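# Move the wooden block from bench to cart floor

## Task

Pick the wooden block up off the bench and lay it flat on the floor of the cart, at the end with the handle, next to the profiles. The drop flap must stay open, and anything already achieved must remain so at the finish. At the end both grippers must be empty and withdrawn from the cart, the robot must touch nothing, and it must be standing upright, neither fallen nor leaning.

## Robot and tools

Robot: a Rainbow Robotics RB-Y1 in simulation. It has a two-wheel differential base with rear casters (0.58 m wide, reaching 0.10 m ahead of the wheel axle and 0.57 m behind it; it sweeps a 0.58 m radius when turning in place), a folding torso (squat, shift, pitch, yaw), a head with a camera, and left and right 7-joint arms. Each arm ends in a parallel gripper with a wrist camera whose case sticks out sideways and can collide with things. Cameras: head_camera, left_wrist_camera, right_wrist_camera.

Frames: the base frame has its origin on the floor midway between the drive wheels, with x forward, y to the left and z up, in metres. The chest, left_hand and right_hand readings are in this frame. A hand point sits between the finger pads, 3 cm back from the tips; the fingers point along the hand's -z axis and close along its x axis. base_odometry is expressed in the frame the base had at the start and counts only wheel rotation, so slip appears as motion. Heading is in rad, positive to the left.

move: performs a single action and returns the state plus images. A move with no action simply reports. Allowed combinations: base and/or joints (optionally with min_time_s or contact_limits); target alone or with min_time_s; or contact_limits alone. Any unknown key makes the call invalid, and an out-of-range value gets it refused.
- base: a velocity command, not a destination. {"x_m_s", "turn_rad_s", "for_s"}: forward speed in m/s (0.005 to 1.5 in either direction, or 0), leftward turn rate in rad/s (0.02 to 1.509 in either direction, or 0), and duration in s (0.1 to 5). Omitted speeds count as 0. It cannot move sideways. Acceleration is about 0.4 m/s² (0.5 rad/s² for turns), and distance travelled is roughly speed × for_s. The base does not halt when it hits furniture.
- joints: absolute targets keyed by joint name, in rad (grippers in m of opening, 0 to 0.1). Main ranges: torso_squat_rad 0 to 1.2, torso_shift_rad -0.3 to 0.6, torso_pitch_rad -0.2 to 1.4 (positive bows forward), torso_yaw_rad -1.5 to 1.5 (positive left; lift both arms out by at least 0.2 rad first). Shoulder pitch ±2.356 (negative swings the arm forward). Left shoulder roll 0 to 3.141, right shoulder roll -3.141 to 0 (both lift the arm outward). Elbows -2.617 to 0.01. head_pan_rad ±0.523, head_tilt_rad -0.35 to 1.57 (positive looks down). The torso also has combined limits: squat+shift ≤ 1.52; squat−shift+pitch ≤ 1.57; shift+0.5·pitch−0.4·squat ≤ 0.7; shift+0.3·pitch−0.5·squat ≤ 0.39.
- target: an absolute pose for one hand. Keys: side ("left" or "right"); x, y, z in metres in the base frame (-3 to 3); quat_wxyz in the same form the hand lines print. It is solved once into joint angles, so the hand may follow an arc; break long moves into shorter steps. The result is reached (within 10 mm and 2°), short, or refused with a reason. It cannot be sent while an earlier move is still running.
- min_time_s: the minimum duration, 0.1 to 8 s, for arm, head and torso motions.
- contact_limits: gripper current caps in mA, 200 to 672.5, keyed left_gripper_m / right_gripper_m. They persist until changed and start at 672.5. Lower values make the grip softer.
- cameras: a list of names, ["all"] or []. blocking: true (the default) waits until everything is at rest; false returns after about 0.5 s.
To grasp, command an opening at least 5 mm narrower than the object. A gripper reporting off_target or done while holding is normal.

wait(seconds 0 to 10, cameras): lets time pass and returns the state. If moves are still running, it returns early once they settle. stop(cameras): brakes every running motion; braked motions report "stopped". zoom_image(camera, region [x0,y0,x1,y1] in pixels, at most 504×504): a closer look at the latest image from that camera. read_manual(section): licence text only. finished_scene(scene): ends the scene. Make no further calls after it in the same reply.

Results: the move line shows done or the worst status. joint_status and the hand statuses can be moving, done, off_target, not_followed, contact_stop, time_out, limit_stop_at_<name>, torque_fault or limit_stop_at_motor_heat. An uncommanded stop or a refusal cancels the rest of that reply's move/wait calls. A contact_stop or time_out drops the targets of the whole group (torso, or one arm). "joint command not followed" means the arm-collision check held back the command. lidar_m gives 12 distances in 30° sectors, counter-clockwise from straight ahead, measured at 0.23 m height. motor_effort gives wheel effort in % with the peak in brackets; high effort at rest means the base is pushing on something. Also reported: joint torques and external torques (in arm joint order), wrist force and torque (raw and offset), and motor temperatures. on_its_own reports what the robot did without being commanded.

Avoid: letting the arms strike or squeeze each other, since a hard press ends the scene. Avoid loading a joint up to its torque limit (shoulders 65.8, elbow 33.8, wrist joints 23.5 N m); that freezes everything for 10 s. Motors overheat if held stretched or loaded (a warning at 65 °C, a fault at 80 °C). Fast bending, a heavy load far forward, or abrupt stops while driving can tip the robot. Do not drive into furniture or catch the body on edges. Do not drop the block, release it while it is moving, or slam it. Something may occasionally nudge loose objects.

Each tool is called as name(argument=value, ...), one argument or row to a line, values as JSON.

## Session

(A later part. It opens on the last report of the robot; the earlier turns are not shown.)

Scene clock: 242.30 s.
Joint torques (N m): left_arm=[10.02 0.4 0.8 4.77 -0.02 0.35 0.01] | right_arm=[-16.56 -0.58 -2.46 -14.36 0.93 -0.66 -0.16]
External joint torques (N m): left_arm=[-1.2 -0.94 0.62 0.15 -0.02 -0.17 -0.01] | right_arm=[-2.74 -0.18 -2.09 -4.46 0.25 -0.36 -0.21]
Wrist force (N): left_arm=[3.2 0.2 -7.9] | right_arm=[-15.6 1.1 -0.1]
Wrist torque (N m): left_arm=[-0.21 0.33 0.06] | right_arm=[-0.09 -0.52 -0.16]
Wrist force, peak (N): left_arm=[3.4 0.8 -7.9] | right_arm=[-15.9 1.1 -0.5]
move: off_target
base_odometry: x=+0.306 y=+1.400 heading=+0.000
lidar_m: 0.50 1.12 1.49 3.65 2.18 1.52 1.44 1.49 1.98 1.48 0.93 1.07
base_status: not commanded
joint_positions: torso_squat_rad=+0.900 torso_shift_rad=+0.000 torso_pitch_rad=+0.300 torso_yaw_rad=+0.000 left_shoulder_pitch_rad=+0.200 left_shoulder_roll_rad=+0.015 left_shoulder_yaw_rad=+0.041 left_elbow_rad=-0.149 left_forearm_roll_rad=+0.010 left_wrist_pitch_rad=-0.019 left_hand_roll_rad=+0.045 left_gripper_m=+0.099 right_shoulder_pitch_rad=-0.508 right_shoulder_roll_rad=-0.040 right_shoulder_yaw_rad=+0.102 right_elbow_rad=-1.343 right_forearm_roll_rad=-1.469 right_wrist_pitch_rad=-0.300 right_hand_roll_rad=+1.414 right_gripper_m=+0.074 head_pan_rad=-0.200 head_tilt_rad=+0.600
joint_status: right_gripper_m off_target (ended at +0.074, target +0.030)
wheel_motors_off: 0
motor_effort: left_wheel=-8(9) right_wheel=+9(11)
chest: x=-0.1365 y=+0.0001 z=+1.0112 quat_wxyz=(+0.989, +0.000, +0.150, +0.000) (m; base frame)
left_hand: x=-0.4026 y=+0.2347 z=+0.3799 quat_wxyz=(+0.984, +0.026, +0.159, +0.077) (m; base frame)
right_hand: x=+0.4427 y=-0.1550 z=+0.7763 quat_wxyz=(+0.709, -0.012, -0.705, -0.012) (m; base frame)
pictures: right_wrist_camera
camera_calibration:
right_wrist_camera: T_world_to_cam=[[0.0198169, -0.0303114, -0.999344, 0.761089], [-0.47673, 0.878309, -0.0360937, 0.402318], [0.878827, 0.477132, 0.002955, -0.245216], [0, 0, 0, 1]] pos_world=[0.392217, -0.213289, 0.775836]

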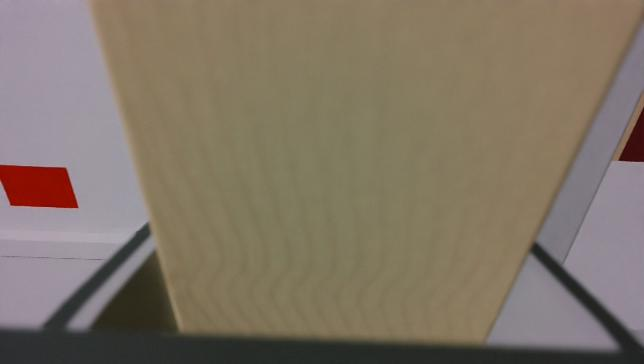

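move(
  joints={"torso_squat_rad": 0.8},
  min_time_s=1.5,
  cameras=["head_camera", "right_wrist_camera"],
)

Scene clock: 244.97 s.
Joint torques (N m): left_arm=[9.78 0.21 1.07 4.59 -0.12 0.31 0.02] | right_arm=[-23.97 -0.97 -2.27 -21.51 1.87 -1.34 -0.09]
External joint torques (N m): left_arm=[-1.47 -1.13 0.89 -0.04 -0.12 -0.21 0] | right_arm=[-10.19 -0.57 -1.91 -11.63 1.19 -1.03 -0.14]
Wrist force (N): left_arm=[3.2 1.0 -7.7] | right_arm=[-24.9 0.9 0.6]
Wrist torque (N m): left_arm=[-0.24 0.36 0.05] | right_arm=[-0.04 1.48 0.34]
Wrist force, peak (N): left_arm=[2.5 0.6 -8.3] | right_arm=[-25.1 0.9 0.8]
move: done
base_odometry: x=+0.306 y=+1.400 heading=+0.000
lidar_m: 0.49 1.12 1.48 3.63 2.18 1.52 1.44 1.49 1.96 1.49 0.94 1.07
base_status: not commanded
joint_positions: torso_squat_rad=+0.800 torso_shift_rad=+0.000 torso_pitch_rad=+0.301 torso_yaw_rad=+0.000 left_shoulder_pitch_rad=+0.200 left_shoulder_roll_rad=+0.015 left_shoulder_yaw_rad=+0.041 left_elbow_rad=-0.149 left_forearm_roll_rad=+0.010 left_wrist_pitch_rad=-0.019 left_hand_roll_rad=+0.045 left_gripper_m=+0.099 right_shoulder_pitch_rad=-0.506 right_shoulder_roll_rad=-0.040 right_shoulder_yaw_rad=+0.102 right_elbow_rad=-1.342 right_forearm_roll_rad=-1.469 right_wrist_pitch_rad=-0.300 right_hand_roll_rad=+1.414 right_gripper_m=+0.074 head_pan_rad=-0.200 head_tilt_rad=+0.600
joint_status: all done
wheel_motors_off: 0
motor_effort: left_wheel=-8(10) right_wheel=+7(11)
chest: x=-0.1361 y=+0.0001 z=+1.0637 quat_wxyz=(+0.989, +0.000, +0.150, +0.000) (m; base frame)
left_hand: x=-0.4028 y=+0.2347 z=+0.4326 quat_wxyz=(+0.984, +0.026, +0.159, +0.077) (m; base frame)
right_hand: x=+0.4423 y=-0.1554 z=+0.8265 quat_wxyz=(+0.710, -0.013, -0.704, -0.012) (m; base frame)
pictures: head_camera, right_wrist_camera
camera_calibration:
head_camera: T_world_to_cam=[[-0.197258, -0.979944, 0.0282533, -0.0471872], [-0.732416, 0.128153, -0.668688, 0.845492], [0.651656, -0.152597, -0.743006, 0.908938], [0, 0, 0, 1]] pos_world=[0.0176293, -0.0158914, 1.24205]
right_wrist_camera: T_world_to_cam=[[0.0154312, -0.0308257, -0.999406, 0.813097], [-0.476461, 0.87852, -0.0344538, 0.402791], [0.87906, 0.476709, -0.00113062, -0.241662], [0, 0, 0, 1]] pos_world=[0.391802, -0.213593, 0.826218]

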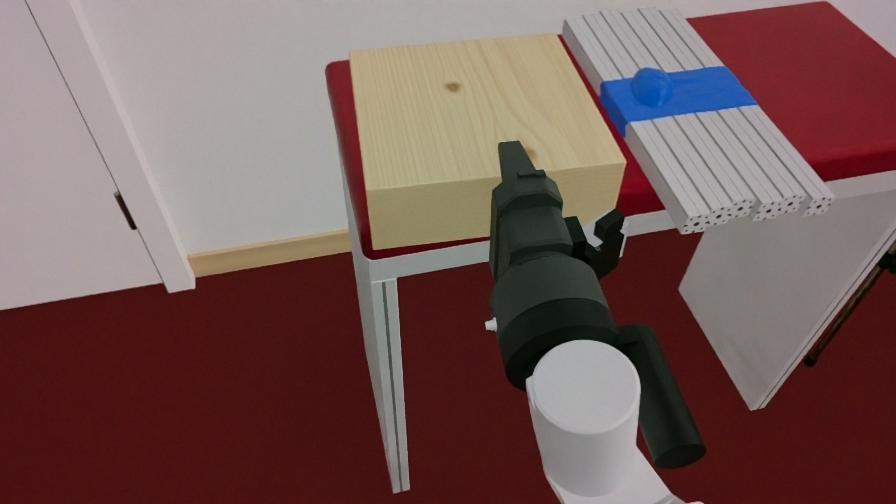

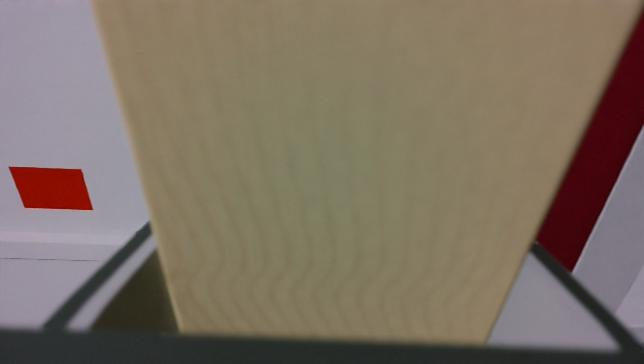

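move(
  joints={"torso_squat_rad": 0.5},
  min_time_s=2,
)

move(
  base={"x_m_s": -0.25, "for_s": 2.4},
)

move(
  base={"turn_rad_s": -0.5, "for_s": 3.1416},
  cameras=["head_camera", "right_wrist_camera"],
)

Scene clock: 250.93 s.
Joint torques (N m): left_arm=[9.8 0.17 0.95 4.72 -0.07 0.35 0.03] | right_arm=[-24.46 -0.67 -2.39 -21.72 1.77 -1.3 0.35]
External joint torques (N m): left_arm=[-1.45 -1.17 0.77 0.09 -0.07 -0.17 0.01] | right_arm=[-10.68 -0.27 -2.02 -11.84 1.09 -1 0.3]
Wrist force (N): left_arm=[3.1 0.6 -7.2] | right_arm=[-24.5 0.9 0.5]
Wrist torque (N m): left_arm=[-0.21 0.34 0.05] | right_arm=[-0.06 1.50 0.32]
Wrist force, peak (N): left_arm=[3.6 1.5 -7.9] | right_arm=[-25.5 1.0 0.1]
move: done
base_odometry: x=+0.306 y=+1.400 heading=+0.000
lidar_m: 0.49 1.12 1.49 3.62 2.18 1.51 1.44 1.50 1.96 1.48 0.93 1.07
base_status: not commanded
joint_positions: torso_squat_rad=+0.500 torso_shift_rad=+0.000 torso_pitch_rad=+0.301 torso_yaw_rad=+0.000 left_shoulder_pitch_rad=+0.200 left_shoulder_roll_rad=+0.015 left_shoulder_yaw_rad=+0.041 left_elbow_rad=-0.149 left_forearm_roll_rad=+0.010 left_wrist_pitch_rad=-0.019 left_hand_roll_rad=+0.045 left_gripper_m=+0.099 right_shoulder_pitch_rad=-0.506 right_shoulder_roll_rad=-0.040 right_shoulder_yaw_rad=+0.102 right_elbow_rad=-1.342 right_forearm_roll_rad=-1.469 right_wrist_pitch_rad=-0.300 right_hand_roll_rad=+1.414 right_gripper_m=+0.074 head_pan_rad=-0.200 head_tilt_rad=+0.600
joint_status: all done
wheel_motors_off: 0
motor_effort: left_wheel=-9(9) right_wheel=+10(11)
chest: x=-0.1360 y=+0.0001 z=+1.1903 quat_wxyz=(+0.989, +0.000, +0.150, +0.000) (m; base frame)
left_hand: x=-0.4027 y=+0.2347 z=+0.5593 quat_wxyz=(+0.984, +0.026, +0.159, +0.077) (m; base frame)
right_hand: x=+0.4423 y=-0.1554 z=+0.9530 quat_wxyz=(+0.711, -0.013, -0.703, -0.012) (m; base frame)
pictures: none

Scene clock: 254.27 s.
Joint torques (N m): left_arm=[9.44 0.13 0.84 4.8 0.01 0.4 -0.03] | right_arm=[-25.29 -0.72 -2.12 -22.17 1.93 -1.52 -0.08]
External joint torques (N m): left_arm=[-1.79 -1.21 0.66 0.18 0.01 -0.12 -0.05] | right_arm=[-11.52 -0.31 -1.76 -12.29 1.26 -1.22 -0.13]
Wrist force (N): left_arm=[3.0 0.6 -7.4] | right_arm=[-25.3 1.5 -0.1]
Wrist torque (N m): left_arm=[-0.20 0.35 0.01] | right_arm=[-0.17 1.54 0.32]
Wrist force, peak (N): left_arm=[3.0 0.7 -8.1] | right_arm=[-26.4 1.1 -1.3]
move: done
base_odometry: x=-0.294 y=+1.400 heading=-0.001
lidar_m: 1.11 1.75 2.28 4.21 1.29 0.89 0.84 0.88 1.16 2.75 1.56 1.38
base_status: done (sent for 2.4 of 2.4 s)
joint_positions: torso_squat_rad=+0.500 torso_shift_rad=+0.000 torso_pitch_rad=+0.301 torso_yaw_rad=+0.000 left_shoulder_pitch_rad=+0.200 left_shoulder_roll_rad=+0.015 left_shoulder_yaw_rad=+0.041 left_elbow_rad=-0.149 left_forearm_roll_rad=+0.010 left_wrist_pitch_rad=-0.019 left_hand_roll_rad=+0.045 left_gripper_m=+0.099 right_shoulder_pitch_rad=-0.506 right_shoulder_roll_rad=-0.040 right_shoulder_yaw_rad=+0.102 right_elbow_rad=-1.342 right_forearm_roll_rad=-1.469 right_wrist_pitch_rad=-0.300 right_hand_roll_rad=+1.414 right_gripper_m=+0.074 head_pan_rad=-0.200 head_tilt_rad=+0.600
joint_status: not commanded
wheel_motors_off: 0
motor_effort: left_wheel=-13(28) right_wheel=+16(42)
chest: x=-0.1361 y=+0.0000 z=+1.1904 quat_wxyz=(+0.989, +0.000, +0.150, +0.000) (m; base frame)
left_hand: x=-0.4028 y=+0.2348 z=+0.5593 quat_wxyz=(+0.984, +0.026, +0.159, +0.077) (m; base frame)
right_hand: x=+0.4422 y=-0.1555 z=+0.9529 quat_wxyz=(+0.711, -0.013, -0.703, -0.012) (m; base frame)
pictures: none

Scene clock: 258.73 s.
Joint torques (N m): left_arm=[9.34 0.42 0.76 4.73 0.04 0.32 -0.03] | right_arm=[-25.18 -0.76 -2.25 -22.25 1.83 -1.44 -0.14]
External joint torques (N m): left_arm=[-1.9 -0.92 0.57 0.1 0.03 -0.2 -0.05] | right_arm=[-11.41 -0.36 -1.89 -12.37 1.15 -1.14 -0.19]
Wrist force (N): left_arm=[3.1 1.0 -7.3] | right_arm=[-24.6 1.2 -0.1]
Wrist torque (N m): left_arm=[-0.29 0.31 0.11] | right_arm=[-0.21 1.46 0.34]
Wrist force, peak (N): left_arm=[4.0 0.7 -7.8] | right_arm=[-25.7 2.3 0.9]
move: done
base_odometry: x=-0.294 y=+1.400 heading=-1.567
lidar_m: 2.69 1.56 1.38 1.11 1.75 2.27 4.21 1.29 0.91 0.84 0.85 1.12
base_status: done (sent for 3.13 of 3.13 s)
joint_positions: torso_squat_rad=+0.500 torso_shift_rad=+0.000 torso_pitch_rad=+0.301 torso_yaw_rad=+0.000 left_shoulder_pitch_rad=+0.200 left_shoulder_roll_rad=+0.015 left_shoulder_yaw_rad=+0.041 left_elbow_rad=-0.149 left_forearm_roll_rad=+0.010 left_wrist_pitch_rad=-0.019 left_hand_roll_rad=+0.045 left_gripper_m=+0.099 right_shoulder_pitch_rad=-0.506 right_shoulder_roll_rad=-0.040 right_shoulder_yaw_rad=+0.102 right_elbow_rad=-1.342 right_forearm_roll_rad=-1.469 right_wrist_pitch_rad=-0.300 right_hand_roll_rad=+1.414 right_gripper_m=+0.074 head_pan_rad=-0.200 head_tilt_rad=+0.600
joint_status: not commanded
wheel_motors_off: 0
motor_effort: left_wheel=+17(50) right_wheel=+3(49)
chest: x=-0.1361 y=+0.0000 z=+1.1904 quat_wxyz=(+0.989, +0.000, +0.150, +0.000) (m; base frame)
left_hand: x=-0.4028 y=+0.2348 z=+0.5593 quat_wxyz=(+0.984, +0.026, +0.159, +0.077) (m; base frame)
right_hand: x=+0.4422 y=-0.1555 z=+0.9529 quat_wxyz=(+0.711, -0.013, -0.703, -0.012) (m; base frame)
pictures: head_camera, right_wrist_camera
camera_calibration:
head_camera: T_world_to_cam=[[-0.197263, -0.979949, 0.0280724, -0.0505389], [-0.732262, 0.128244, -0.668839, 0.930347], [0.651828, -0.152493, -0.742877, 1.00296], [0, 0, 0, 1]] pos_world=[0.0175293, -0.0158914, 1.36875]
right_wrist_camera: T_world_to_cam=[[0.0150689, -0.0307927, -0.999412, 0.939673], [-0.476355, 0.878585, -0.0342523, 0.40697], [0.879124, 0.476591, -0.00142899, -0.241147], [0, 0, 0, 1]] pos_world=[0.391701, -0.213694, 0.952716]

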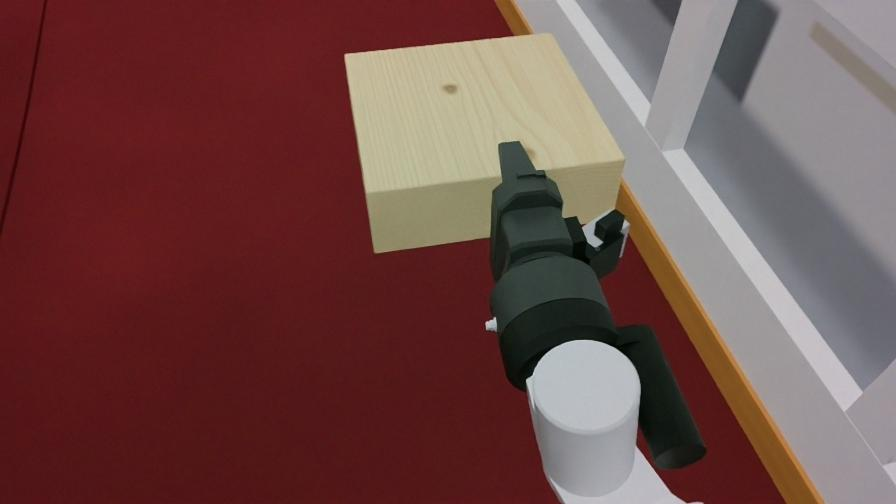

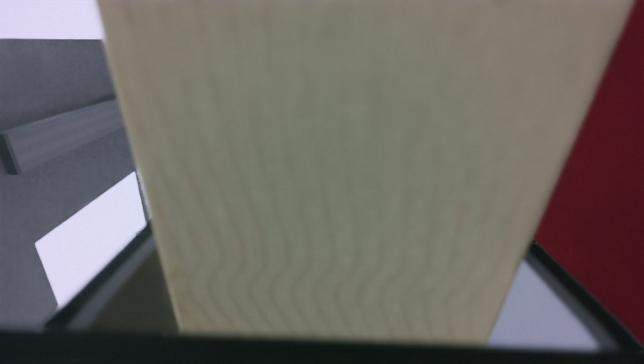

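move(
  base={"x_m_s": 0.4, "for_s": 4.2},
)

move(
  base={"turn_rad_s": 0.5, "for_s": 3.19},
  joints={"head_pan_rad": 0, "head_tilt_rad": 0.6},
  cameras=["head_camera"],
)

Scene clock: 266.67 s.
Joint torques (N m): left_arm=[10.48 0.21 0.92 4.67 -0.05 0.37 0.01] | right_arm=[-25.68 -1.04 -2.48 -22.13 1.79 -1.27 -0.03]
External joint torques (N m): left_arm=[-0.76 -1.13 0.74 0.04 -0.05 -0.15 -0.01] | right_arm=[-11.91 -0.64 -2.12 -12.25 1.12 -0.97 -0.08]
Wrist force (N): left_arm=[2.6 0.8 -7.3] | right_arm=[-24.4 0.9 0.1]
Wrist torque (N m): left_arm=[-0.23 0.27 0.07] | right_arm=[-0.07 1.52 0.37]
Wrist force, peak (N): left_arm=[3.5 1.2 -8.1] | right_arm=[-25.9 1.5 -0.9]
move: done
base_odometry: x=-0.288 y=-0.280 heading=-1.567
lidar_m: 2.33 2.77 1.05 1.00 1.01 1.97 3.81 1.13 0.79 0.74 0.74 0.99
base_status: done (sent for 4.2 of 4.2 s)
joint_positions: torso_squat_rad=+0.500 torso_shift_rad=+0.000 torso_pitch_rad=+0.301 torso_yaw_rad=+0.000 left_shoulder_pitch_rad=+0.200 left_shoulder_roll_rad=+0.015 left_shoulder_yaw_rad=+0.041 left_elbow_rad=-0.149 left_forearm_roll_rad=+0.010 left_wrist_pitch_rad=-0.019 left_hand_roll_rad=+0.045 left_gripper_m=+0.099 right_shoulder_pitch_rad=-0.506 right_shoulder_roll_rad=-0.040 right_shoulder_yaw_rad=+0.102 right_elbow_rad=-1.341 right_forearm_roll_rad=-1.469 right_wrist_pitch_rad=-0.300 right_hand_roll_rad=+1.414 right_gripper_m=+0.074 head_pan_rad=-0.200 head_tilt_rad=+0.600
joint_status: not commanded
wheel_motors_off: 0
motor_effort: left_wheel=+0(49) right_wheel=+0(42)
chest: x=-0.1360 y=+0.0000 z=+1.1904 quat_wxyz=(+0.989, +0.000, +0.150, +0.000) (m; base frame)
left_hand: x=-0.4027 y=+0.2348 z=+0.5593 quat_wxyz=(+0.984, +0.026, +0.159, +0.077) (m; base frame)
right_hand: x=+0.4423 y=-0.1555 z=+0.9528 quat_wxyz=(+0.711, -0.013, -0.703, -0.012) (m; base frame)
pictures: none

Scene clock: 271.20 s.
Joint torques (N m): left_arm=[10.06 0.3 0.99 4.74 0.01 0.41 0.01] | right_arm=[-25.69 -0.7 -2.07 -22.07 1.88 -1.54 -0.18]
External joint torques (N m): left_arm=[-1.18 -1.04 0.81 0.11 0.01 -0.11 -0.01] | right_arm=[-11.92 -0.3 -1.7 -12.18 1.2 -1.24 -0.23]
Wrist force (N): left_arm=[3.1 0.5 -7.0] | right_arm=[-24.3 1.5 0.4]
Wrist torque (N m): left_arm=[-0.22 0.32 0.05] | right_arm=[-0.03 1.53 0.38]
Wrist force, peak (N): left_arm=[3.1 0.6 -8.2] | right_arm=[-25.3 0.5 -0.2]
move: done
base_odometry: x=-0.288 y=-0.280 heading=+0.032
lidar_m: 0.99 1.03 1.96 3.15 1.07 0.75 0.74 0.77 1.02 2.65 2.65 1.05
base_status: done (sent for 3.2 of 3.2 s)
joint_positions: torso_squat_rad=+0.500 torso_shift_rad=+0.000 torso_pitch_rad=+0.301 torso_yaw_rad=+0.000 left_shoulder_pitch_rad=+0.200 left_shoulder_roll_rad=+0.015 left_shoulder_yaw_rad=+0.041 left_elbow_rad=-0.149 left_forearm_roll_rad=+0.010 left_wrist_pitch_rad=-0.019 left_hand_roll_rad=+0.045 left_gripper_m=+0.099 right_shoulder_pitch_rad=-0.506 right_shoulder_roll_rad=-0.040 right_shoulder_yaw_rad=+0.102 right_elbow_rad=-1.341 right_forearm_roll_rad=-1.469 right_wrist_pitch_rad=-0.300 right_hand_roll_rad=+1.414 right_gripper_m=+0.074 head_pan_rad=+0.000 head_tilt_rad=+0.600
joint_status: all done
wheel_motors_off: 0
motor_effort: left_wheel=+2(44) right_wheel=+19(38)
chest: x=-0.1360 y=+0.0000 z=+1.1904 quat_wxyz=(+0.989, +0.000, +0.150, +0.000) (m; base frame)
left_hand: x=-0.4027 y=+0.2348 z=+0.5593 quat_wxyz=(+0.984, +0.026, +0.159, +0.077) (m; base frame)
right_hand: x=+0.4423 y=-0.1555 z=+0.9528 quat_wxyz=(+0.711, -0.013, -0.703, -0.012) (m; base frame)
pictures: head_camera
camera_calibration:
head_camera: T_world_to_cam=[[-0.00756839, -0.9995, -0.0307058, 0.0408073], [-0.747188, 0.0260598, -0.664101, 0.923076], [0.664569, 0.0179169, -0.747012, 1.00926], [0, 0, 0, 1]] pos_world=[0.0192963, -0.00135107, 1.3682]

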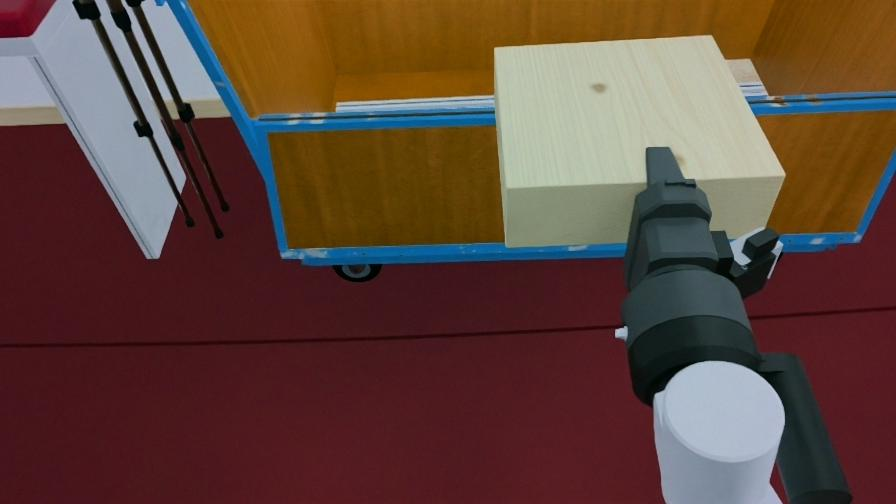

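move(
  target={"side": "right", "x": 0.42, "y": -0.05, "z": 0.92, "quat_wxyz": [0.6533, 0.2706, -0.6533, 0.2706]},
  min_time_s=2.5,
  cameras=["head_camera"],
)

move(
  target={"side": "right", "x": 0.40, "y": 0.10, "z": 0.90, "quat_wxyz": [0.5417, 0.4546, -0.4546, 0.5417]},
  min_time_s=2.5,
  cameras=["head_camera", "right_wrist_camera"],
)

Scene clock: 276.60 s.
Joint torques (N m): left_arm=[10.07 0.01 1.03 4.74 -0.01 0.29 0] | right_arm=[-28.68 -1.58 -5.66 -18.27 -5.41 3.56 -0.09]
External joint torques (N m): left_arm=[-1.17 -1.34 0.85 0.11 -0.01 -0.23 -0.02] | right_arm=[-12.58 1.55 -4.14 -9.36 -4.28 2.73 -0.14]
Wrist force (N): left_arm=[3.5 0.4 -7.1] | right_arm=[-24.3 0.6 0.1]
Wrist torque (N m): left_arm=[-0.21 0.39 0.08] | right_arm=[-0.14 1.47 0.20]
Wrist force, peak (N): left_arm=[2.8 1.1 -8.4] | right_arm=[-25.4 1.5 0.2]
move: done
base_odometry: x=-0.288 y=-0.280 heading=+0.032
lidar_m: 0.99 1.04 1.97 3.16 1.07 0.77 0.73 0.78 1.04 2.65 2.65 1.02
base_status: not commanded
joint_positions: torso_squat_rad=+0.500 torso_shift_rad=+0.000 torso_pitch_rad=+0.301 torso_yaw_rad=+0.000 left_shoulder_pitch_rad=+0.200 left_shoulder_roll_rad=+0.015 left_shoulder_yaw_rad=+0.041 left_elbow_rad=-0.149 left_forearm_roll_rad=+0.010 left_wrist_pitch_rad=-0.019 left_hand_roll_rad=+0.045 left_gripper_m=+0.099 right_shoulder_pitch_rad=-0.706 right_shoulder_roll_rad=-0.153 right_shoulder_yaw_rad=-0.035 right_elbow_rad=-0.896 right_forearm_roll_rad=-2.057 right_wrist_pitch_rad=+0.728 right_hand_roll_rad=+2.019 right_gripper_m=+0.074 head_pan_rad=+0.000 head_tilt_rad=+0.600
joint_status: all done
wheel_motors_off: 0
motor_effort: left_wheel=+2(2) right_wheel=+18(21)
chest: x=-0.1360 y=+0.0000 z=+1.1904 quat_wxyz=(+0.989, +0.000, +0.150, +0.000) (m; base frame)
left_hand: x=-0.4027 y=+0.2347 z=+0.5592 quat_wxyz=(+0.984, +0.026, +0.159, +0.077) (m; base frame)
right_hand: x=+0.4188 y=-0.0506 z=+0.9173 quat_wxyz=(+0.656, +0.270, -0.651, +0.270) (m; base frame)
right_hand_status: reached (checked arc, planned for 2.5 s): 3 mm and 0.4 deg off.
pictures: head_camera
camera_calibration:
head_camera: T_world_to_cam=[[-0.00756839, -0.9995, -0.0307058, 0.0409073], [-0.747188, 0.0260598, -0.664101, 0.923073], [0.664569, 0.0179169, -0.747012, 1.00926], [0, 0, 0, 1]] pos_world=[0.0192963, -0.00125107, 1.3682]

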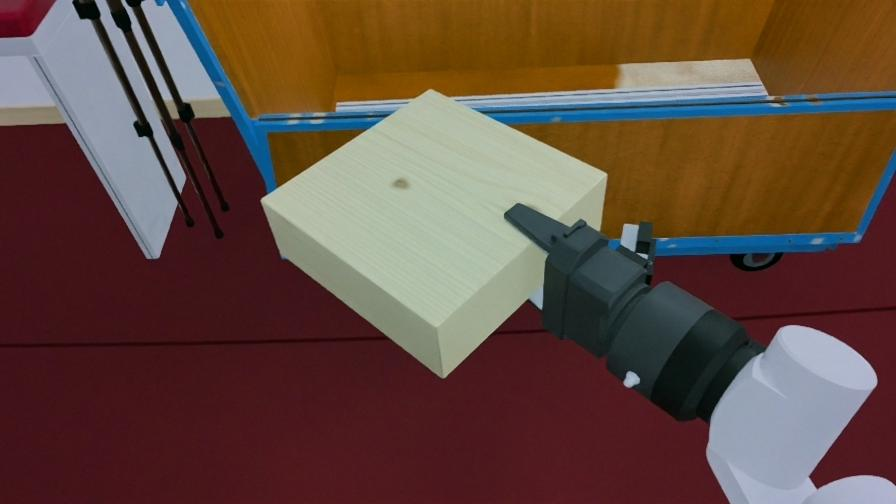

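Scene clock: 279.43 s.
Joint torques (N m): left_arm=[10.04 0.23 0.83 4.76 -0.08 0.34 0.04] | right_arm=[-33.41 -0.98 -4.57 -15.61 -5.57 2.27 -0.57]
External joint torques (N m): left_arm=[-1.2 -1.11 0.65 0.13 -0.08 -0.18 0.03] | right_arm=[-12.15 2.35 -2.77 -7.99 -4.37 1.82 -0.62]
Wrist force (N): left_arm=[3.1 0.8 -6.9] | right_arm=[-22.4 2.5 -7.8]
Wrist torque (N m): left_arm=[-0.28 0.27 0.11] | right_arm=[-0.25 1.46 0.37]
Wrist force, peak (N): left_arm=[3.5 1.3 -8.3] | right_arm=[-25.0 1.5 -3.7]
move: short
base_odometry: x=-0.288 y=-0.280 heading=+0.032
lidar_m: 0.98 1.04 1.98 3.16 1.07 0.77 0.74 0.78 1.05 2.65 2.66 1.03
base_status: not commanded
joint_positions: torso_squat_rad=+0.500 torso_shift_rad=+0.000 torso_pitch_rad=+0.301 torso_yaw_rad=+0.000 left_shoulder_pitch_rad=+0.200 left_shoulder_roll_rad=+0.015 left_shoulder_yaw_rad=+0.041 left_elbow_rad=-0.149 left_forearm_roll_rad=+0.010 left_wrist_pitch_rad=-0.019 left_hand_roll_rad=+0.045 left_gripper_m=+0.099 right_shoulder_pitch_rad=-1.250 right_shoulder_roll_rad=-0.074 right_shoulder_yaw_rad=+0.220 right_elbow_rad=-0.265 right_forearm_roll_rad=-1.836 right_wrist_pitch_rad=+0.831 right_hand_roll_rad=+1.935 right_gripper_m=+0.074 head_pan_rad=+0.000 head_tilt_rad=+0.600
joint_status: all done
wheel_motors_off: 0
motor_effort: left_wheel=+2(3) right_wheel=+19(20)
chest: x=-0.1360 y=+0.0001 z=+1.1904 quat_wxyz=(+0.989, +0.000, +0.150, +0.000) (m; base frame)
left_hand: x=-0.4027 y=+0.2347 z=+0.5592 quat_wxyz=(+0.984, +0.026, +0.159, +0.077) (m; base frame)
right_hand: x=+0.3984 y=+0.0986 z=+0.8980 quat_wxyz=(+0.652, +0.305, -0.480, +0.502) (m; base frame)
right_hand_status: short (checked arc, as near as the solve gets, planned for 2.5 s): 3 mm and 22.1 deg off. The place is met; only the turn is off.
pictures: head_camera, right_wrist_camera
camera_calibration:
head_camera: T_world_to_cam=[[-0.00755599, -0.999504, -0.030569, 0.0408197], [-0.747143, 0.0259609, -0.664156, 0.923145], [0.664621, 0.0178211, -0.746968, 1.0092], [0, 0, 0, 1]] pos_world=[0.0192963, -0.00115113, 1.3682]
right_wrist_camera: T_world_to_cam=[[0.000263803, -0.347191, -0.937795, 0.875013], [-0.979047, -0.191059, 0.0704584, 0.372725], [-0.203636, 0.918126, -0.339966, 0.368086], [0, 0, 0, 1]] pos_world=[0.439639, 0.0370597, 0.919458]

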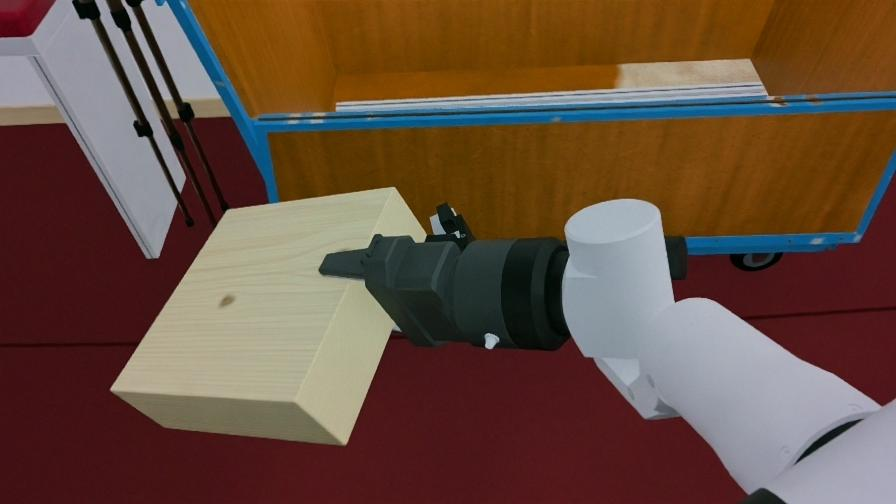

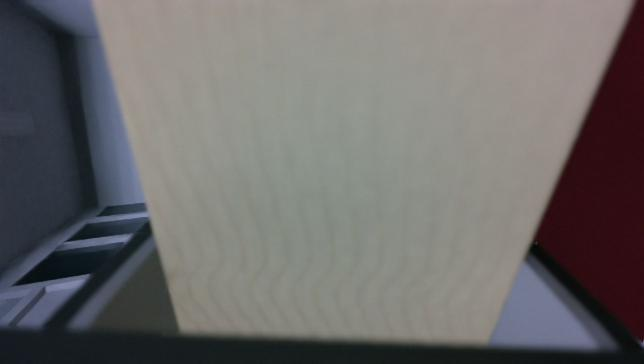

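move(
  joints={"torso_squat_rad": 0.38, "torso_shift_rad": 0.25, "torso_pitch_rad": 0.9, "head_tilt_rad": 0.3, "left_shoulder_pitch_rad": 0.6},
  min_time_s=4,
  cameras=["head_camera"],
)

move(
  target={"side": "right", "x": 0.39, "y": 0.145, "z": 0.70, "quat_wxyz": [0.5417, 0.4546, -0.4546, 0.5417]},
  min_time_s=3,
  cameras=["head_camera", "right_wrist_camera"],
)

Scene clock: 285.97 s.
Joint torques (N m): left_arm=[24.47 4.46 1.37 10.81 0.01 1.6 0.06] | right_arm=[-18.07 7.85 -3.74 -10.58 -3.46 5.62 -0.15]
External joint torques (N m): left_arm=[-2.28 -1.01 0.77 0.41 -0.01 -0.24 0] | right_arm=[-7.64 4.89 -3.32 -6.24 -2.73 4.34 -0.19]
Wrist force (N): left_arm=[6.1 -0.7 -2.9] | right_arm=[-18.0 -10.8 -10.1]
Wrist torque (N m): left_arm=[-0.08 0.45 0.07] | right_arm=[-0.81 1.13 -0.07]
Wrist force, peak (N): left_arm=[3.4 1.0 -8.1] | right_arm=[-23.8 2.8 -7.6]
move: done
base_odometry: x=-0.288 y=-0.280 heading=+0.032
lidar_m: 0.99 1.04 1.96 3.16 1.08 0.77 0.73 0.77 1.04 2.65 2.64 1.03
base_status: not commanded
joint_positions: torso_squat_rad=+0.380 torso_shift_rad=+0.250 torso_pitch_rad=+0.901 torso_yaw_rad=+0.000 left_shoulder_pitch_rad=+0.600 left_shoulder_roll_rad=+0.015 left_shoulder_yaw_rad=+0.041 left_elbow_rad=-0.149 left_forearm_roll_rad=+0.010 left_wrist_pitch_rad=-0.019 left_hand_roll_rad=+0.045 left_gripper_m=+0.099 right_shoulder_pitch_rad=-1.251 right_shoulder_roll_rad=-0.075 right_shoulder_yaw_rad=+0.220 right_elbow_rad=-0.265 right_forearm_roll_rad=-1.836 right_wrist_pitch_rad=+0.831 right_hand_roll_rad=+1.935 right_gripper_m=+0.074 head_pan_rad=+0.000 head_tilt_rad=+0.300
joint_status: all done
wheel_motors_off: 0
motor_effort: left_wheel=-2(2) right_wheel=+17(21)
chest: x=+0.1755 y=+0.0001 z=+1.1025 quat_wxyz=(+0.900, +0.000, +0.435, +0.000) (m; base frame)
left_hand: x=-0.5105 y=+0.2063 z=+0.9964 quat_wxyz=(+0.787, +0.088, +0.599, +0.117) (m; base frame)
right_hand: x=+0.4527 y=+0.0984 z=+0.5597 quat_wxyz=(+0.765, +0.439, -0.267, +0.389) (m; base frame)
pictures: head_camera
camera_calibration:
head_camera: T_world_to_cam=[[-0.0162848, -0.999506, -0.026881, 0.0372652], [-0.909939, 0.0259578, -0.413928, 0.867162], [0.414422, 0.0177194, -0.909912, 0.902297], [0, 0, 0, 1]] pos_world=[0.41574, -0.00125088, 1.18096]

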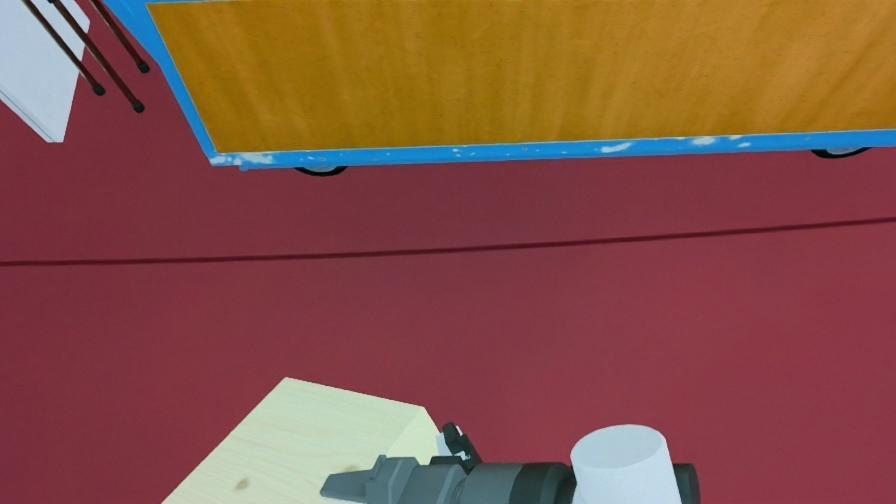

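Scene clock: 289.30 s.
Joint torques (N m): left_arm=[24.4 4.35 1.53 10.97 -0.06 1.68 0.03] | right_arm=[-8.64 11.37 2.98 -17.12 -5.86 3.5 0.39]
External joint torques (N m): left_arm=[-2.36 -1.12 0.93 0.57 -0.08 -0.16 -0.02] | right_arm=[-3.63 6.61 2.14 -9.18 -4.54 2.75 0.34]
Wrist force (N): left_arm=[6.6 -0.9 -3.1] | right_arm=[-24.1 -0.3 -3.5]
Wrist torque (N m): left_arm=[-0.03 0.48 0.05] | right_arm=[-0.12 1.53 -0.32]
Wrist force, peak (N): left_arm=[7.6 -0.9 -3.3] | right_arm=[-22.8 -6.7 -6.9]
move: done
base_odometry: x=-0.288 y=-0.280 heading=+0.032
lidar_m: 0.99 1.04 1.97 3.15 1.07 0.76 0.73 0.77 1.04 2.66 2.64 1.04
base_status: not commanded
joint_positions: torso_squat_rad=+0.380 torso_shift_rad=+0.250 torso_pitch_rad=+0.901 torso_yaw_rad=+0.000 left_shoulder_pitch_rad=+0.600 left_shoulder_roll_rad=+0.015 left_shoulder_yaw_rad=+0.041 left_elbow_rad=-0.149 left_forearm_roll_rad=+0.010 left_wrist_pitch_rad=-0.019 left_hand_roll_rad=+0.045 left_gripper_m=+0.099 right_shoulder_pitch_rad=-0.746 right_shoulder_roll_rad=-0.137 right_shoulder_yaw_rad=+0.377 right_elbow_rad=-1.301 right_forearm_roll_rad=-1.620 right_wrist_pitch_rad=+0.919 right_hand_roll_rad=+1.991 right_gripper_m=+0.074 head_pan_rad=+0.000 head_tilt_rad=+0.300
joint_status: all done
wheel_motors_off: 0
motor_effort: left_wheel=-3(4) right_wheel=+16(19)
chest: x=+0.1755 y=+0.0001 z=+1.1025 quat_wxyz=(+0.900, +0.000, +0.435, +0.000) (m; base frame)
left_hand: x=-0.5105 y=+0.2063 z=+0.9964 quat_wxyz=(+0.787, +0.088, +0.599, +0.117) (m; base frame)
right_hand: x=+0.3898 y=+0.1438 z=+0.6984 quat_wxyz=(+0.542, +0.454, -0.454, +0.541) (m; base frame)
right_hand_status: reached (checked arc, planned for 3.0 s): 2 mm and 0.1 deg off.
pictures: head_camera, right_wrist_camera
camera_calibration:
head_camera: T_world_to_cam=[[-0.0162848, -0.999506, -0.026881, 0.0372652], [-0.909939, 0.0259578, -0.413928, 0.867162], [0.414422, 0.0177194, -0.909912, 0.902297], [0, 0, 0, 1]] pos_world=[0.41574, -0.00125088, 1.18096]
right_wrist_camera: T_world_to_cam=[[0.0281039, -0.14848, -0.988516, 0.699544], [-0.861977, -0.504351, 0.0512495, 0.39982], [-0.506168, 0.850638, -0.14216, 0.246494], [0, 0, 0, 1]] pos_world=[0.449743, 0.0958408, 0.706062]

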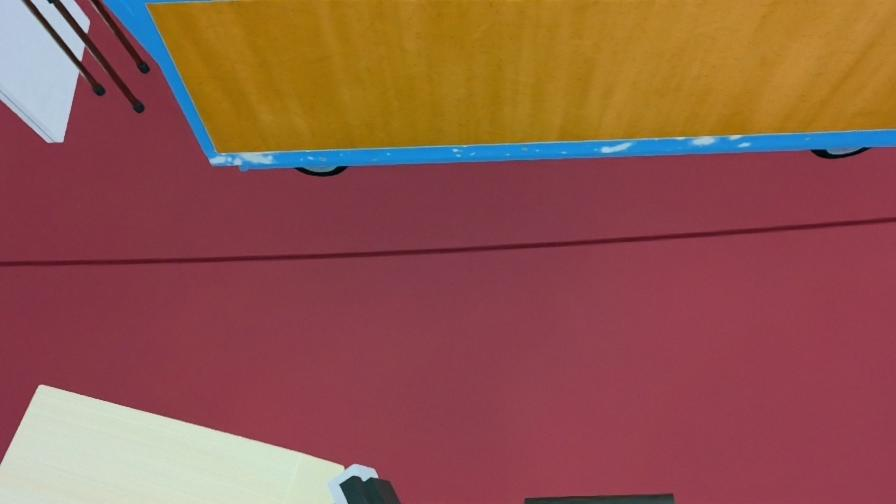

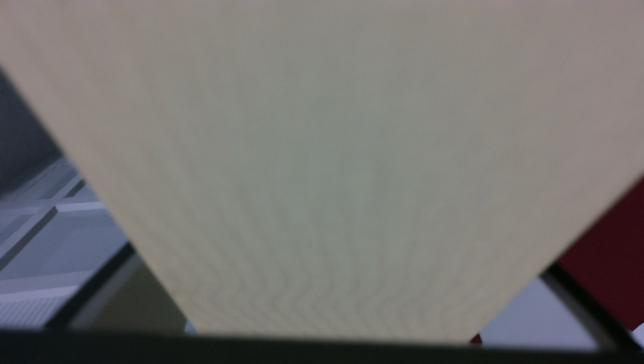

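move(
  joints={"head_tilt_rad": 0.75, "head_pan_rad": 0.15},
  cameras=["head_camera", "right_wrist_camera"],
)

Scene clock: 298.93 s.
Joint torques (N m): left_arm=[24.51 4.26 1.43 10.85 -0.03 1.69 0.07] | right_arm=[-8.7 11.65 2.91 -17.14 -5.82 3.29 0.49]
External joint torques (N m): left_arm=[-2.24 -1.21 0.82 0.45 -0.05 -0.15 0.02] | right_arm=[-3.69 6.89 2.07 -9.2 -4.5 2.54 0.45]
Wrist force (N): left_arm=[7.1 -1.0 -3.6] | right_arm=[-24.0 0.6 -2.9]
Wrist torque (N m): left_arm=[-0.11 0.53 0.04] | right_arm=[-0.17 1.54 -0.35]
Wrist force, peak (N): left_arm=[8.0 -0.7 -3.1] | right_arm=[-24.9 -0.3 -2.8]
move: done
base_odometry: x=-0.288 y=-0.280 heading=+0.032
lidar_m: 0.99 1.04 1.98 3.16 1.08 0.76 0.74 0.76 1.03 2.65 2.65 1.04
base_status: not commanded
joint_positions: torso_squat_rad=+0.380 torso_shift_rad=+0.250 torso_pitch_rad=+0.901 torso_yaw_rad=+0.000 left_shoulder_pitch_rad=+0.600 left_shoulder_roll_rad=+0.015 left_shoulder_yaw_rad=+0.041 left_elbow_rad=-0.149 left_forearm_roll_rad=+0.010 left_wrist_pitch_rad=-0.019 left_hand_roll_rad=+0.045 left_gripper_m=+0.099 right_shoulder_pitch_rad=-0.746 right_shoulder_roll_rad=-0.137 right_shoulder_yaw_rad=+0.377 right_elbow_rad=-1.301 right_forearm_roll_rad=-1.620 right_wrist_pitch_rad=+0.919 right_hand_roll_rad=+1.991 right_gripper_m=+0.074 head_pan_rad=+0.150 head_tilt_rad=+0.750
joint_status: all done
wheel_motors_off: 0
motor_effort: left_wheel=-2(3) right_wheel=+15(18)
chest: x=+0.1755 y=+0.0001 z=+1.1025 quat_wxyz=(+0.900, +0.000, +0.435, +0.000) (m; base frame)
left_hand: x=-0.5105 y=+0.2063 z=+0.9964 quat_wxyz=(+0.787, +0.088, +0.599, +0.117) (m; base frame)
right_hand: x=+0.3898 y=+0.1438 z=+0.6984 quat_wxyz=(+0.542, +0.454, -0.454, +0.541) (m; base frame)
pictures: head_camera, right_wrist_camera
camera_calibration:
head_camera: T_world_to_cam=[[0.0662606, -0.988735, -0.134214, 0.138526], [-0.997367, -0.0696027, 0.0203591, 0.372074], [-0.0294714, 0.132511, -0.990743, 1.15367], [0, 0, 0, 1]] pos_world=[0.395916, 0.00998921, 1.15401]
right_wrist_camera: T_world_to_cam=[[0.0281039, -0.14848, -0.988516, 0.699544], [-0.861977, -0.504351, 0.0512495, 0.39982], [-0.506168, 0.850638, -0.14216, 0.246494], [0, 0, 0, 1]] pos_world=[0.449743, 0.0958408, 0.706062]

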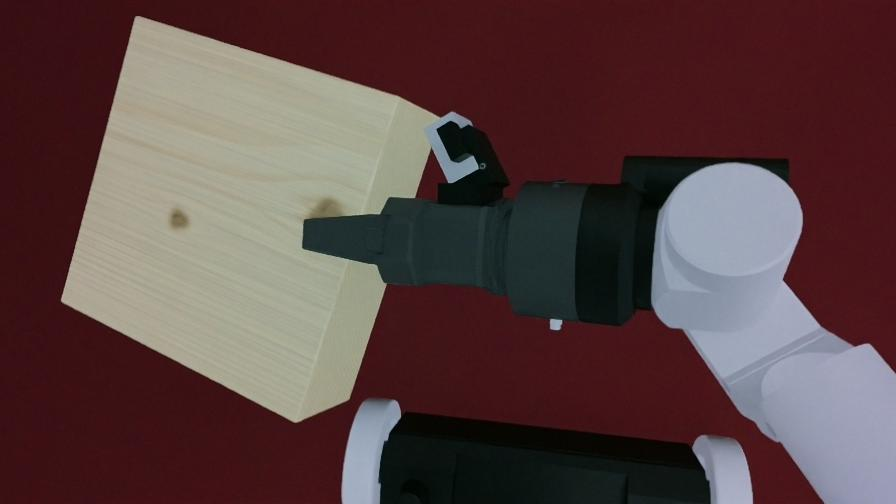

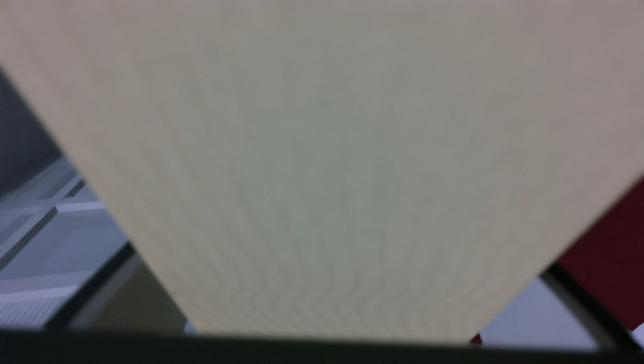

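move(
  joints={"right_hand_roll_rad": 2.5},
  contact_limits={"right_gripper_m": 540},
  min_time_s=1.5,
  cameras=["head_camera", "right_wrist_camera"],
)

Scene clock: 303.07 s.
Joint torques (N m): left_arm=[24.39 4.21 1.61 10.82 -0.02 1.72 0.04] | right_arm=[-8.72 11.23 2.67 -16.49 -6.13 3.46 -0.38]
External joint torques (N m): left_arm=[-2.36 -1.26 1 0.42 -0.04 -0.11 -0.02] | right_arm=[-3.72 6.47 1.82 -8.57 -4.79 2.71 -0.41]
Wrist force (N): left_arm=[6.9 -1.1 -3.2] | right_arm=[-21.4 12.0 -3.0]
Wrist torque (N m): left_arm=[-0.04 0.53 0.07] | right_arm=[0.55 1.17 0.56]
Wrist force, peak (N): left_arm=[7.6 -0.8 -3.9] | right_arm=[-24.9 1.5 -3.6]
move: done
base_odometry: x=-0.288 y=-0.280 heading=+0.032
lidar_m: 0.99 1.04 1.97 3.17 1.06 0.77 0.73 0.76 1.05 2.68 2.65 1.04
base_status: not commanded
joint_positions: torso_squat_rad=+0.380 torso_shift_rad=+0.250 torso_pitch_rad=+0.901 torso_yaw_rad=+0.000 left_shoulder_pitch_rad=+0.600 left_shoulder_roll_rad=+0.015 left_shoulder_yaw_rad=+0.041 left_elbow_rad=-0.149 left_forearm_roll_rad=+0.010 left_wrist_pitch_rad=-0.019 left_hand_roll_rad=+0.045 left_gripper_m=+0.099 right_shoulder_pitch_rad=-0.746 right_shoulder_roll_rad=-0.137 right_shoulder_yaw_rad=+0.377 right_elbow_rad=-1.301 right_forearm_roll_rad=-1.620 right_wrist_pitch_rad=+0.919 right_hand_roll_rad=+2.500 right_gripper_m=+0.074 head_pan_rad=+0.150 head_tilt_rad=+0.750
joint_status: all done
wheel_motors_off: 0
motor_effort: left_wheel=-2(4) right_wheel=+17(18)
contact_limits: right_gripper_m 540 mA
chest: x=+0.1755 y=+0.0001 z=+1.1025 quat_wxyz=(+0.900, +0.000, +0.435, +0.000) (m; base frame)
left_hand: x=-0.5105 y=+0.2063 z=+0.9964 quat_wxyz=(+0.787, +0.088, +0.599, +0.117) (m; base frame)
right_hand: x=+0.3898 y=+0.1438 z=+0.6984 quat_wxyz=(+0.388, +0.325, -0.554, +0.661) (m; base frame)
pictures: head_camera, right_wrist_camera
camera_calibration:
head_camera: T_world_to_cam=[[0.0662606, -0.988735, -0.134214, 0.138526], [-0.997367, -0.0696027, 0.0203591, 0.372074], [-0.0294714, 0.132511, -0.990743, 1.15367], [0, 0, 0, 1]] pos_world=[0.395916, 0.00998921, 1.15401]
right_wrist_camera: T_world_to_cam=[[0.512016, -0.12455, -0.849898, 0.410662], [-0.73425, -0.576939, -0.357796, 0.646139], [-0.445776, 0.807235, -0.386853, 0.400047], [0, 0, 0, 1]] pos_world=[0.442494, 0.100999, 0.734966]

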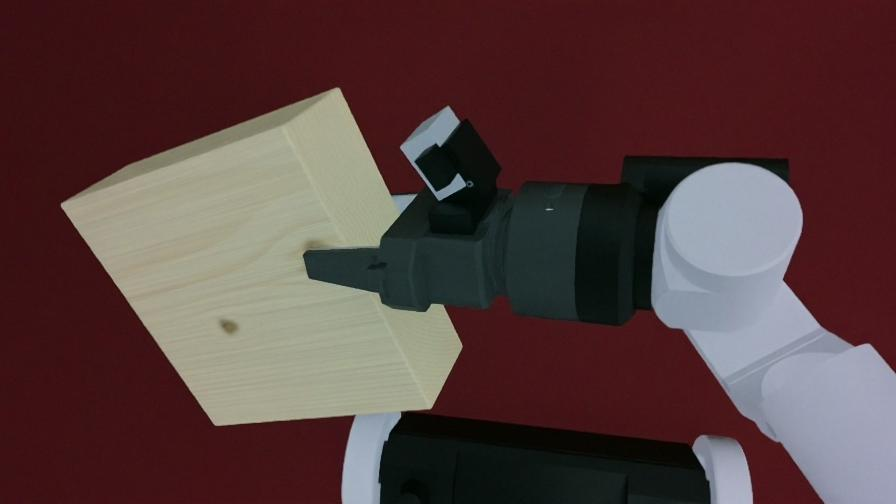

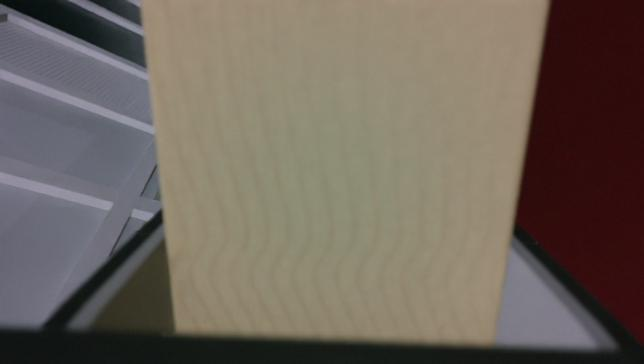

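move(
  joints={"right_hand_roll_rad": 1.54},
  min_time_s=2,
  cameras=["right_wrist_camera"],
)

move(
  joints={"right_hand_roll_rad": 1.99},
  min_time_s=1,
  cameras=["head_camera", "right_wrist_camera"],
)

Scene clock: 315.57 s.
Joint torques (N m): left_arm=[24.22 4.2 1.46 10.68 -0.08 1.65 0.06] | right_arm=[-9.41 12.84 2.05 -16.52 -5.94 3.6 0.04]
External joint torques (N m): left_arm=[-2.53 -1.27 0.85 0.28 -0.1 -0.18 0] | right_arm=[-4.41 8.09 1.2 -8.59 -4.62 2.78 -0.01]
Wrist force (N): left_arm=[7.2 -0.4 -3.5] | right_arm=[-21.6 -10.9 -3.0]
Wrist torque (N m): left_arm=[-0.15 0.54 0.04] | right_arm=[-0.83 1.35 -0.33]
Wrist force, peak (N): left_arm=[8.0 -0.6 -3.2] | right_arm=[-21.5 -22.6 0.9]
move: done
base_odometry: x=-0.288 y=-0.280 heading=+0.032
lidar_m: 0.99 1.04 1.97 3.18 1.07 0.77 0.73 0.77 1.04 2.65 2.67 1.05
base_status: not commanded
joint_positions: torso_squat_rad=+0.380 torso_shift_rad=+0.250 torso_pitch_rad=+0.901 torso_yaw_rad=+0.000 left_shoulder_pitch_rad=+0.600 left_shoulder_roll_rad=+0.015 left_shoulder_yaw_rad=+0.041 left_elbow_rad=-0.149 left_forearm_roll_rad=+0.010 left_wrist_pitch_rad=-0.019 left_hand_roll_rad=+0.045 left_gripper_m=+0.099 right_shoulder_pitch_rad=-0.746 right_shoulder_roll_rad=-0.137 right_shoulder_yaw_rad=+0.377 right_elbow_rad=-1.301 right_forearm_roll_rad=-1.620 right_wrist_pitch_rad=+0.919 right_hand_roll_rad=+1.540 right_gripper_m=+0.074 head_pan_rad=+0.150 head_tilt_rad=+0.750
joint_status: all done
wheel_motors_off: 0
motor_effort: left_wheel=-4(9) right_wheel=+15(18)
contact_limits: right_gripper_m 540 mA
chest: x=+0.1755 y=+0.0001 z=+1.1025 quat_wxyz=(+0.900, +0.000, +0.435, +0.000) (m; base frame)
left_hand: x=-0.5106 y=+0.2063 z=+0.9965 quat_wxyz=(+0.787, +0.088, +0.599, +0.117) (m; base frame)
right_hand: x=+0.3897 y=+0.1437 z=+0.6983 quat_wxyz=(+0.650, +0.544, -0.341, +0.407) (m; base frame)
pictures: right_wrist_camera
camera_calibration:
right_wrist_camera: T_world_to_cam=[[-0.409744, -0.133015, -0.90245, 0.807711], [-0.79232, -0.438354, 0.424352, 0.102463], [-0.452038, 0.888905, 0.0742221, 0.0687746], [0, 0, 0, 1]] pos_world=[0.443227, 0.091219, 0.680334]

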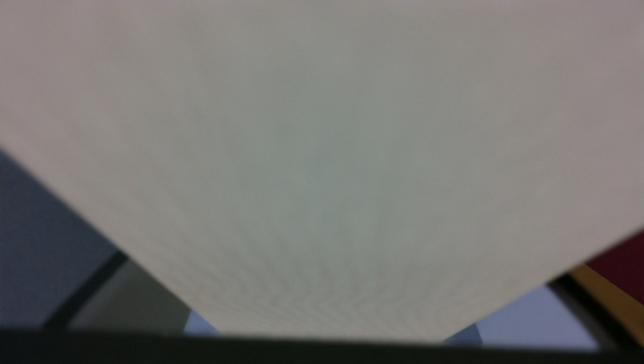

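Scene clock: 316.83 s.
Joint torques (N m): left_arm=[23.99 4.16 1.36 10.62 -0.06 1.6 0] | right_arm=[-8.99 12.54 1.97 -16.49 -5.9 3.29 0.11]
External joint torques (N m): left_arm=[-2.76 -1.31 0.76 0.22 -0.08 -0.23 -0.05] | right_arm=[-3.99 7.79 1.13 -8.55 -4.57 2.54 0.06]
Wrist force (N): left_arm=[6.6 -1.0 -3.7] | right_arm=[-24.2 0.0 -3.4]
Wrist torque (N m): left_arm=[-0.08 0.48 0.01] | right_arm=[-0.03 1.51 -0.57]
Wrist force, peak (N): left_arm=[7.5 -1.3 -3.3] | right_arm=[-23.5 -7.3 -3.2]
move: done
base_odometry: x=-0.288 y=-0.280 heading=+0.032
lidar_m: 1.00 1.04 1.97 3.16 1.07 0.76 0.74 0.78 1.05 2.66 2.66 1.04
base_status: not commanded
joint_positions: torso_squat_rad=+0.380 torso_shift_rad=+0.250 torso_pitch_rad=+0.901 torso_yaw_rad=+0.000 left_shoulder_pitch_rad=+0.600 left_shoulder_roll_rad=+0.015 left_shoulder_yaw_rad=+0.041 left_elbow_rad=-0.149 left_forearm_roll_rad=+0.010 left_wrist_pitch_rad=-0.019 left_hand_roll_rad=+0.045 left_gripper_m=+0.099 right_shoulder_pitch_rad=-0.746 right_shoulder_roll_rad=-0.137 right_shoulder_yaw_rad=+0.377 right_elbow_rad=-1.301 right_forearm_roll_rad=-1.620 right_wrist_pitch_rad=+0.919 right_hand_roll_rad=+1.990 right_gripper_m=+0.074 head_pan_rad=+0.150 head_tilt_rad=+0.750
joint_status: all done
wheel_motors_off: 0
motor_effort: left_wheel=-4(4) right_wheel=+16(17)
contact_limits: right_gripper_m 540 mA
chest: x=+0.1755 y=+0.0001 z=+1.1025 quat_wxyz=(+0.900, +0.000, +0.435, +0.000) (m; base frame)
left_hand: x=-0.5106 y=+0.2063 z=+0.9965 quat_wxyz=(+0.787, +0.088, +0.599, +0.117) (m; base frame)
right_hand: x=+0.3897 y=+0.1437 z=+0.6983 quat_wxyz=(+0.543, +0.454, -0.454, +0.541) (m; base frame)
pictures: head_camera, right_wrist_camera
camera_calibration:
head_camera: T_world_to_cam=[[0.0662652, -0.988748, -0.134116, 0.138511], [-0.997367, -0.0696053, 0.020366, 0.372073], [-0.029472, 0.132413, -0.990756, 1.15367], [0, 0, 0, 1]] pos_world=[0.395916, 0.0100894, 1.15401]
right_wrist_camera: T_world_to_cam=[[0.0275978, -0.148783, -0.988485, 0.699681], [-0.861922, -0.504382, 0.0518534, 0.399289], [-0.506289, 0.850566, -0.142159, 0.246489], [0, 0, 0, 1]] pos_world=[0.449641, 0.0958396, 0.70596]

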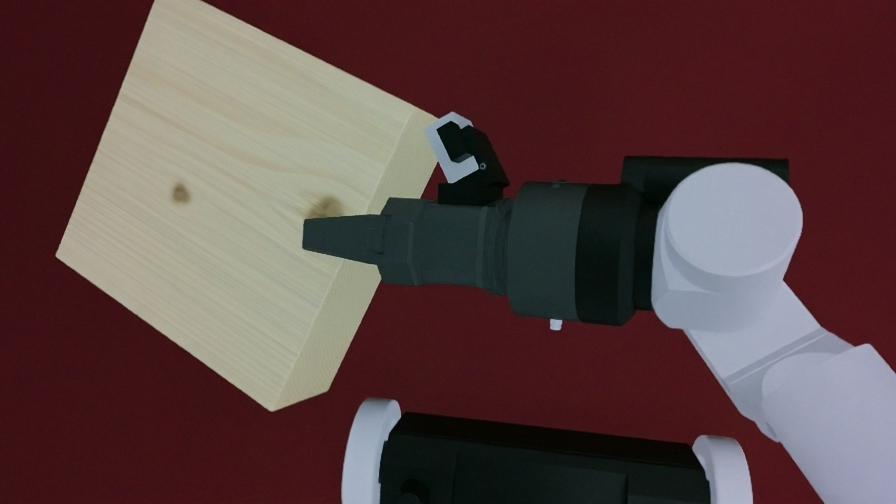

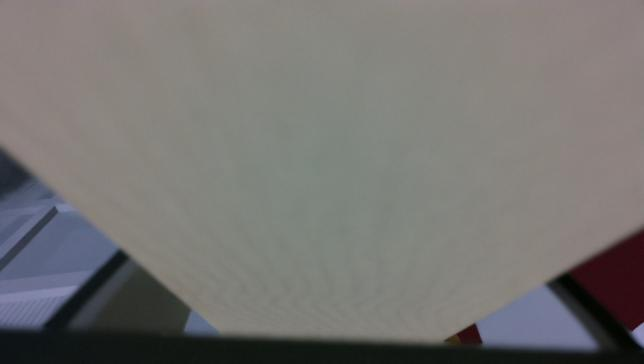

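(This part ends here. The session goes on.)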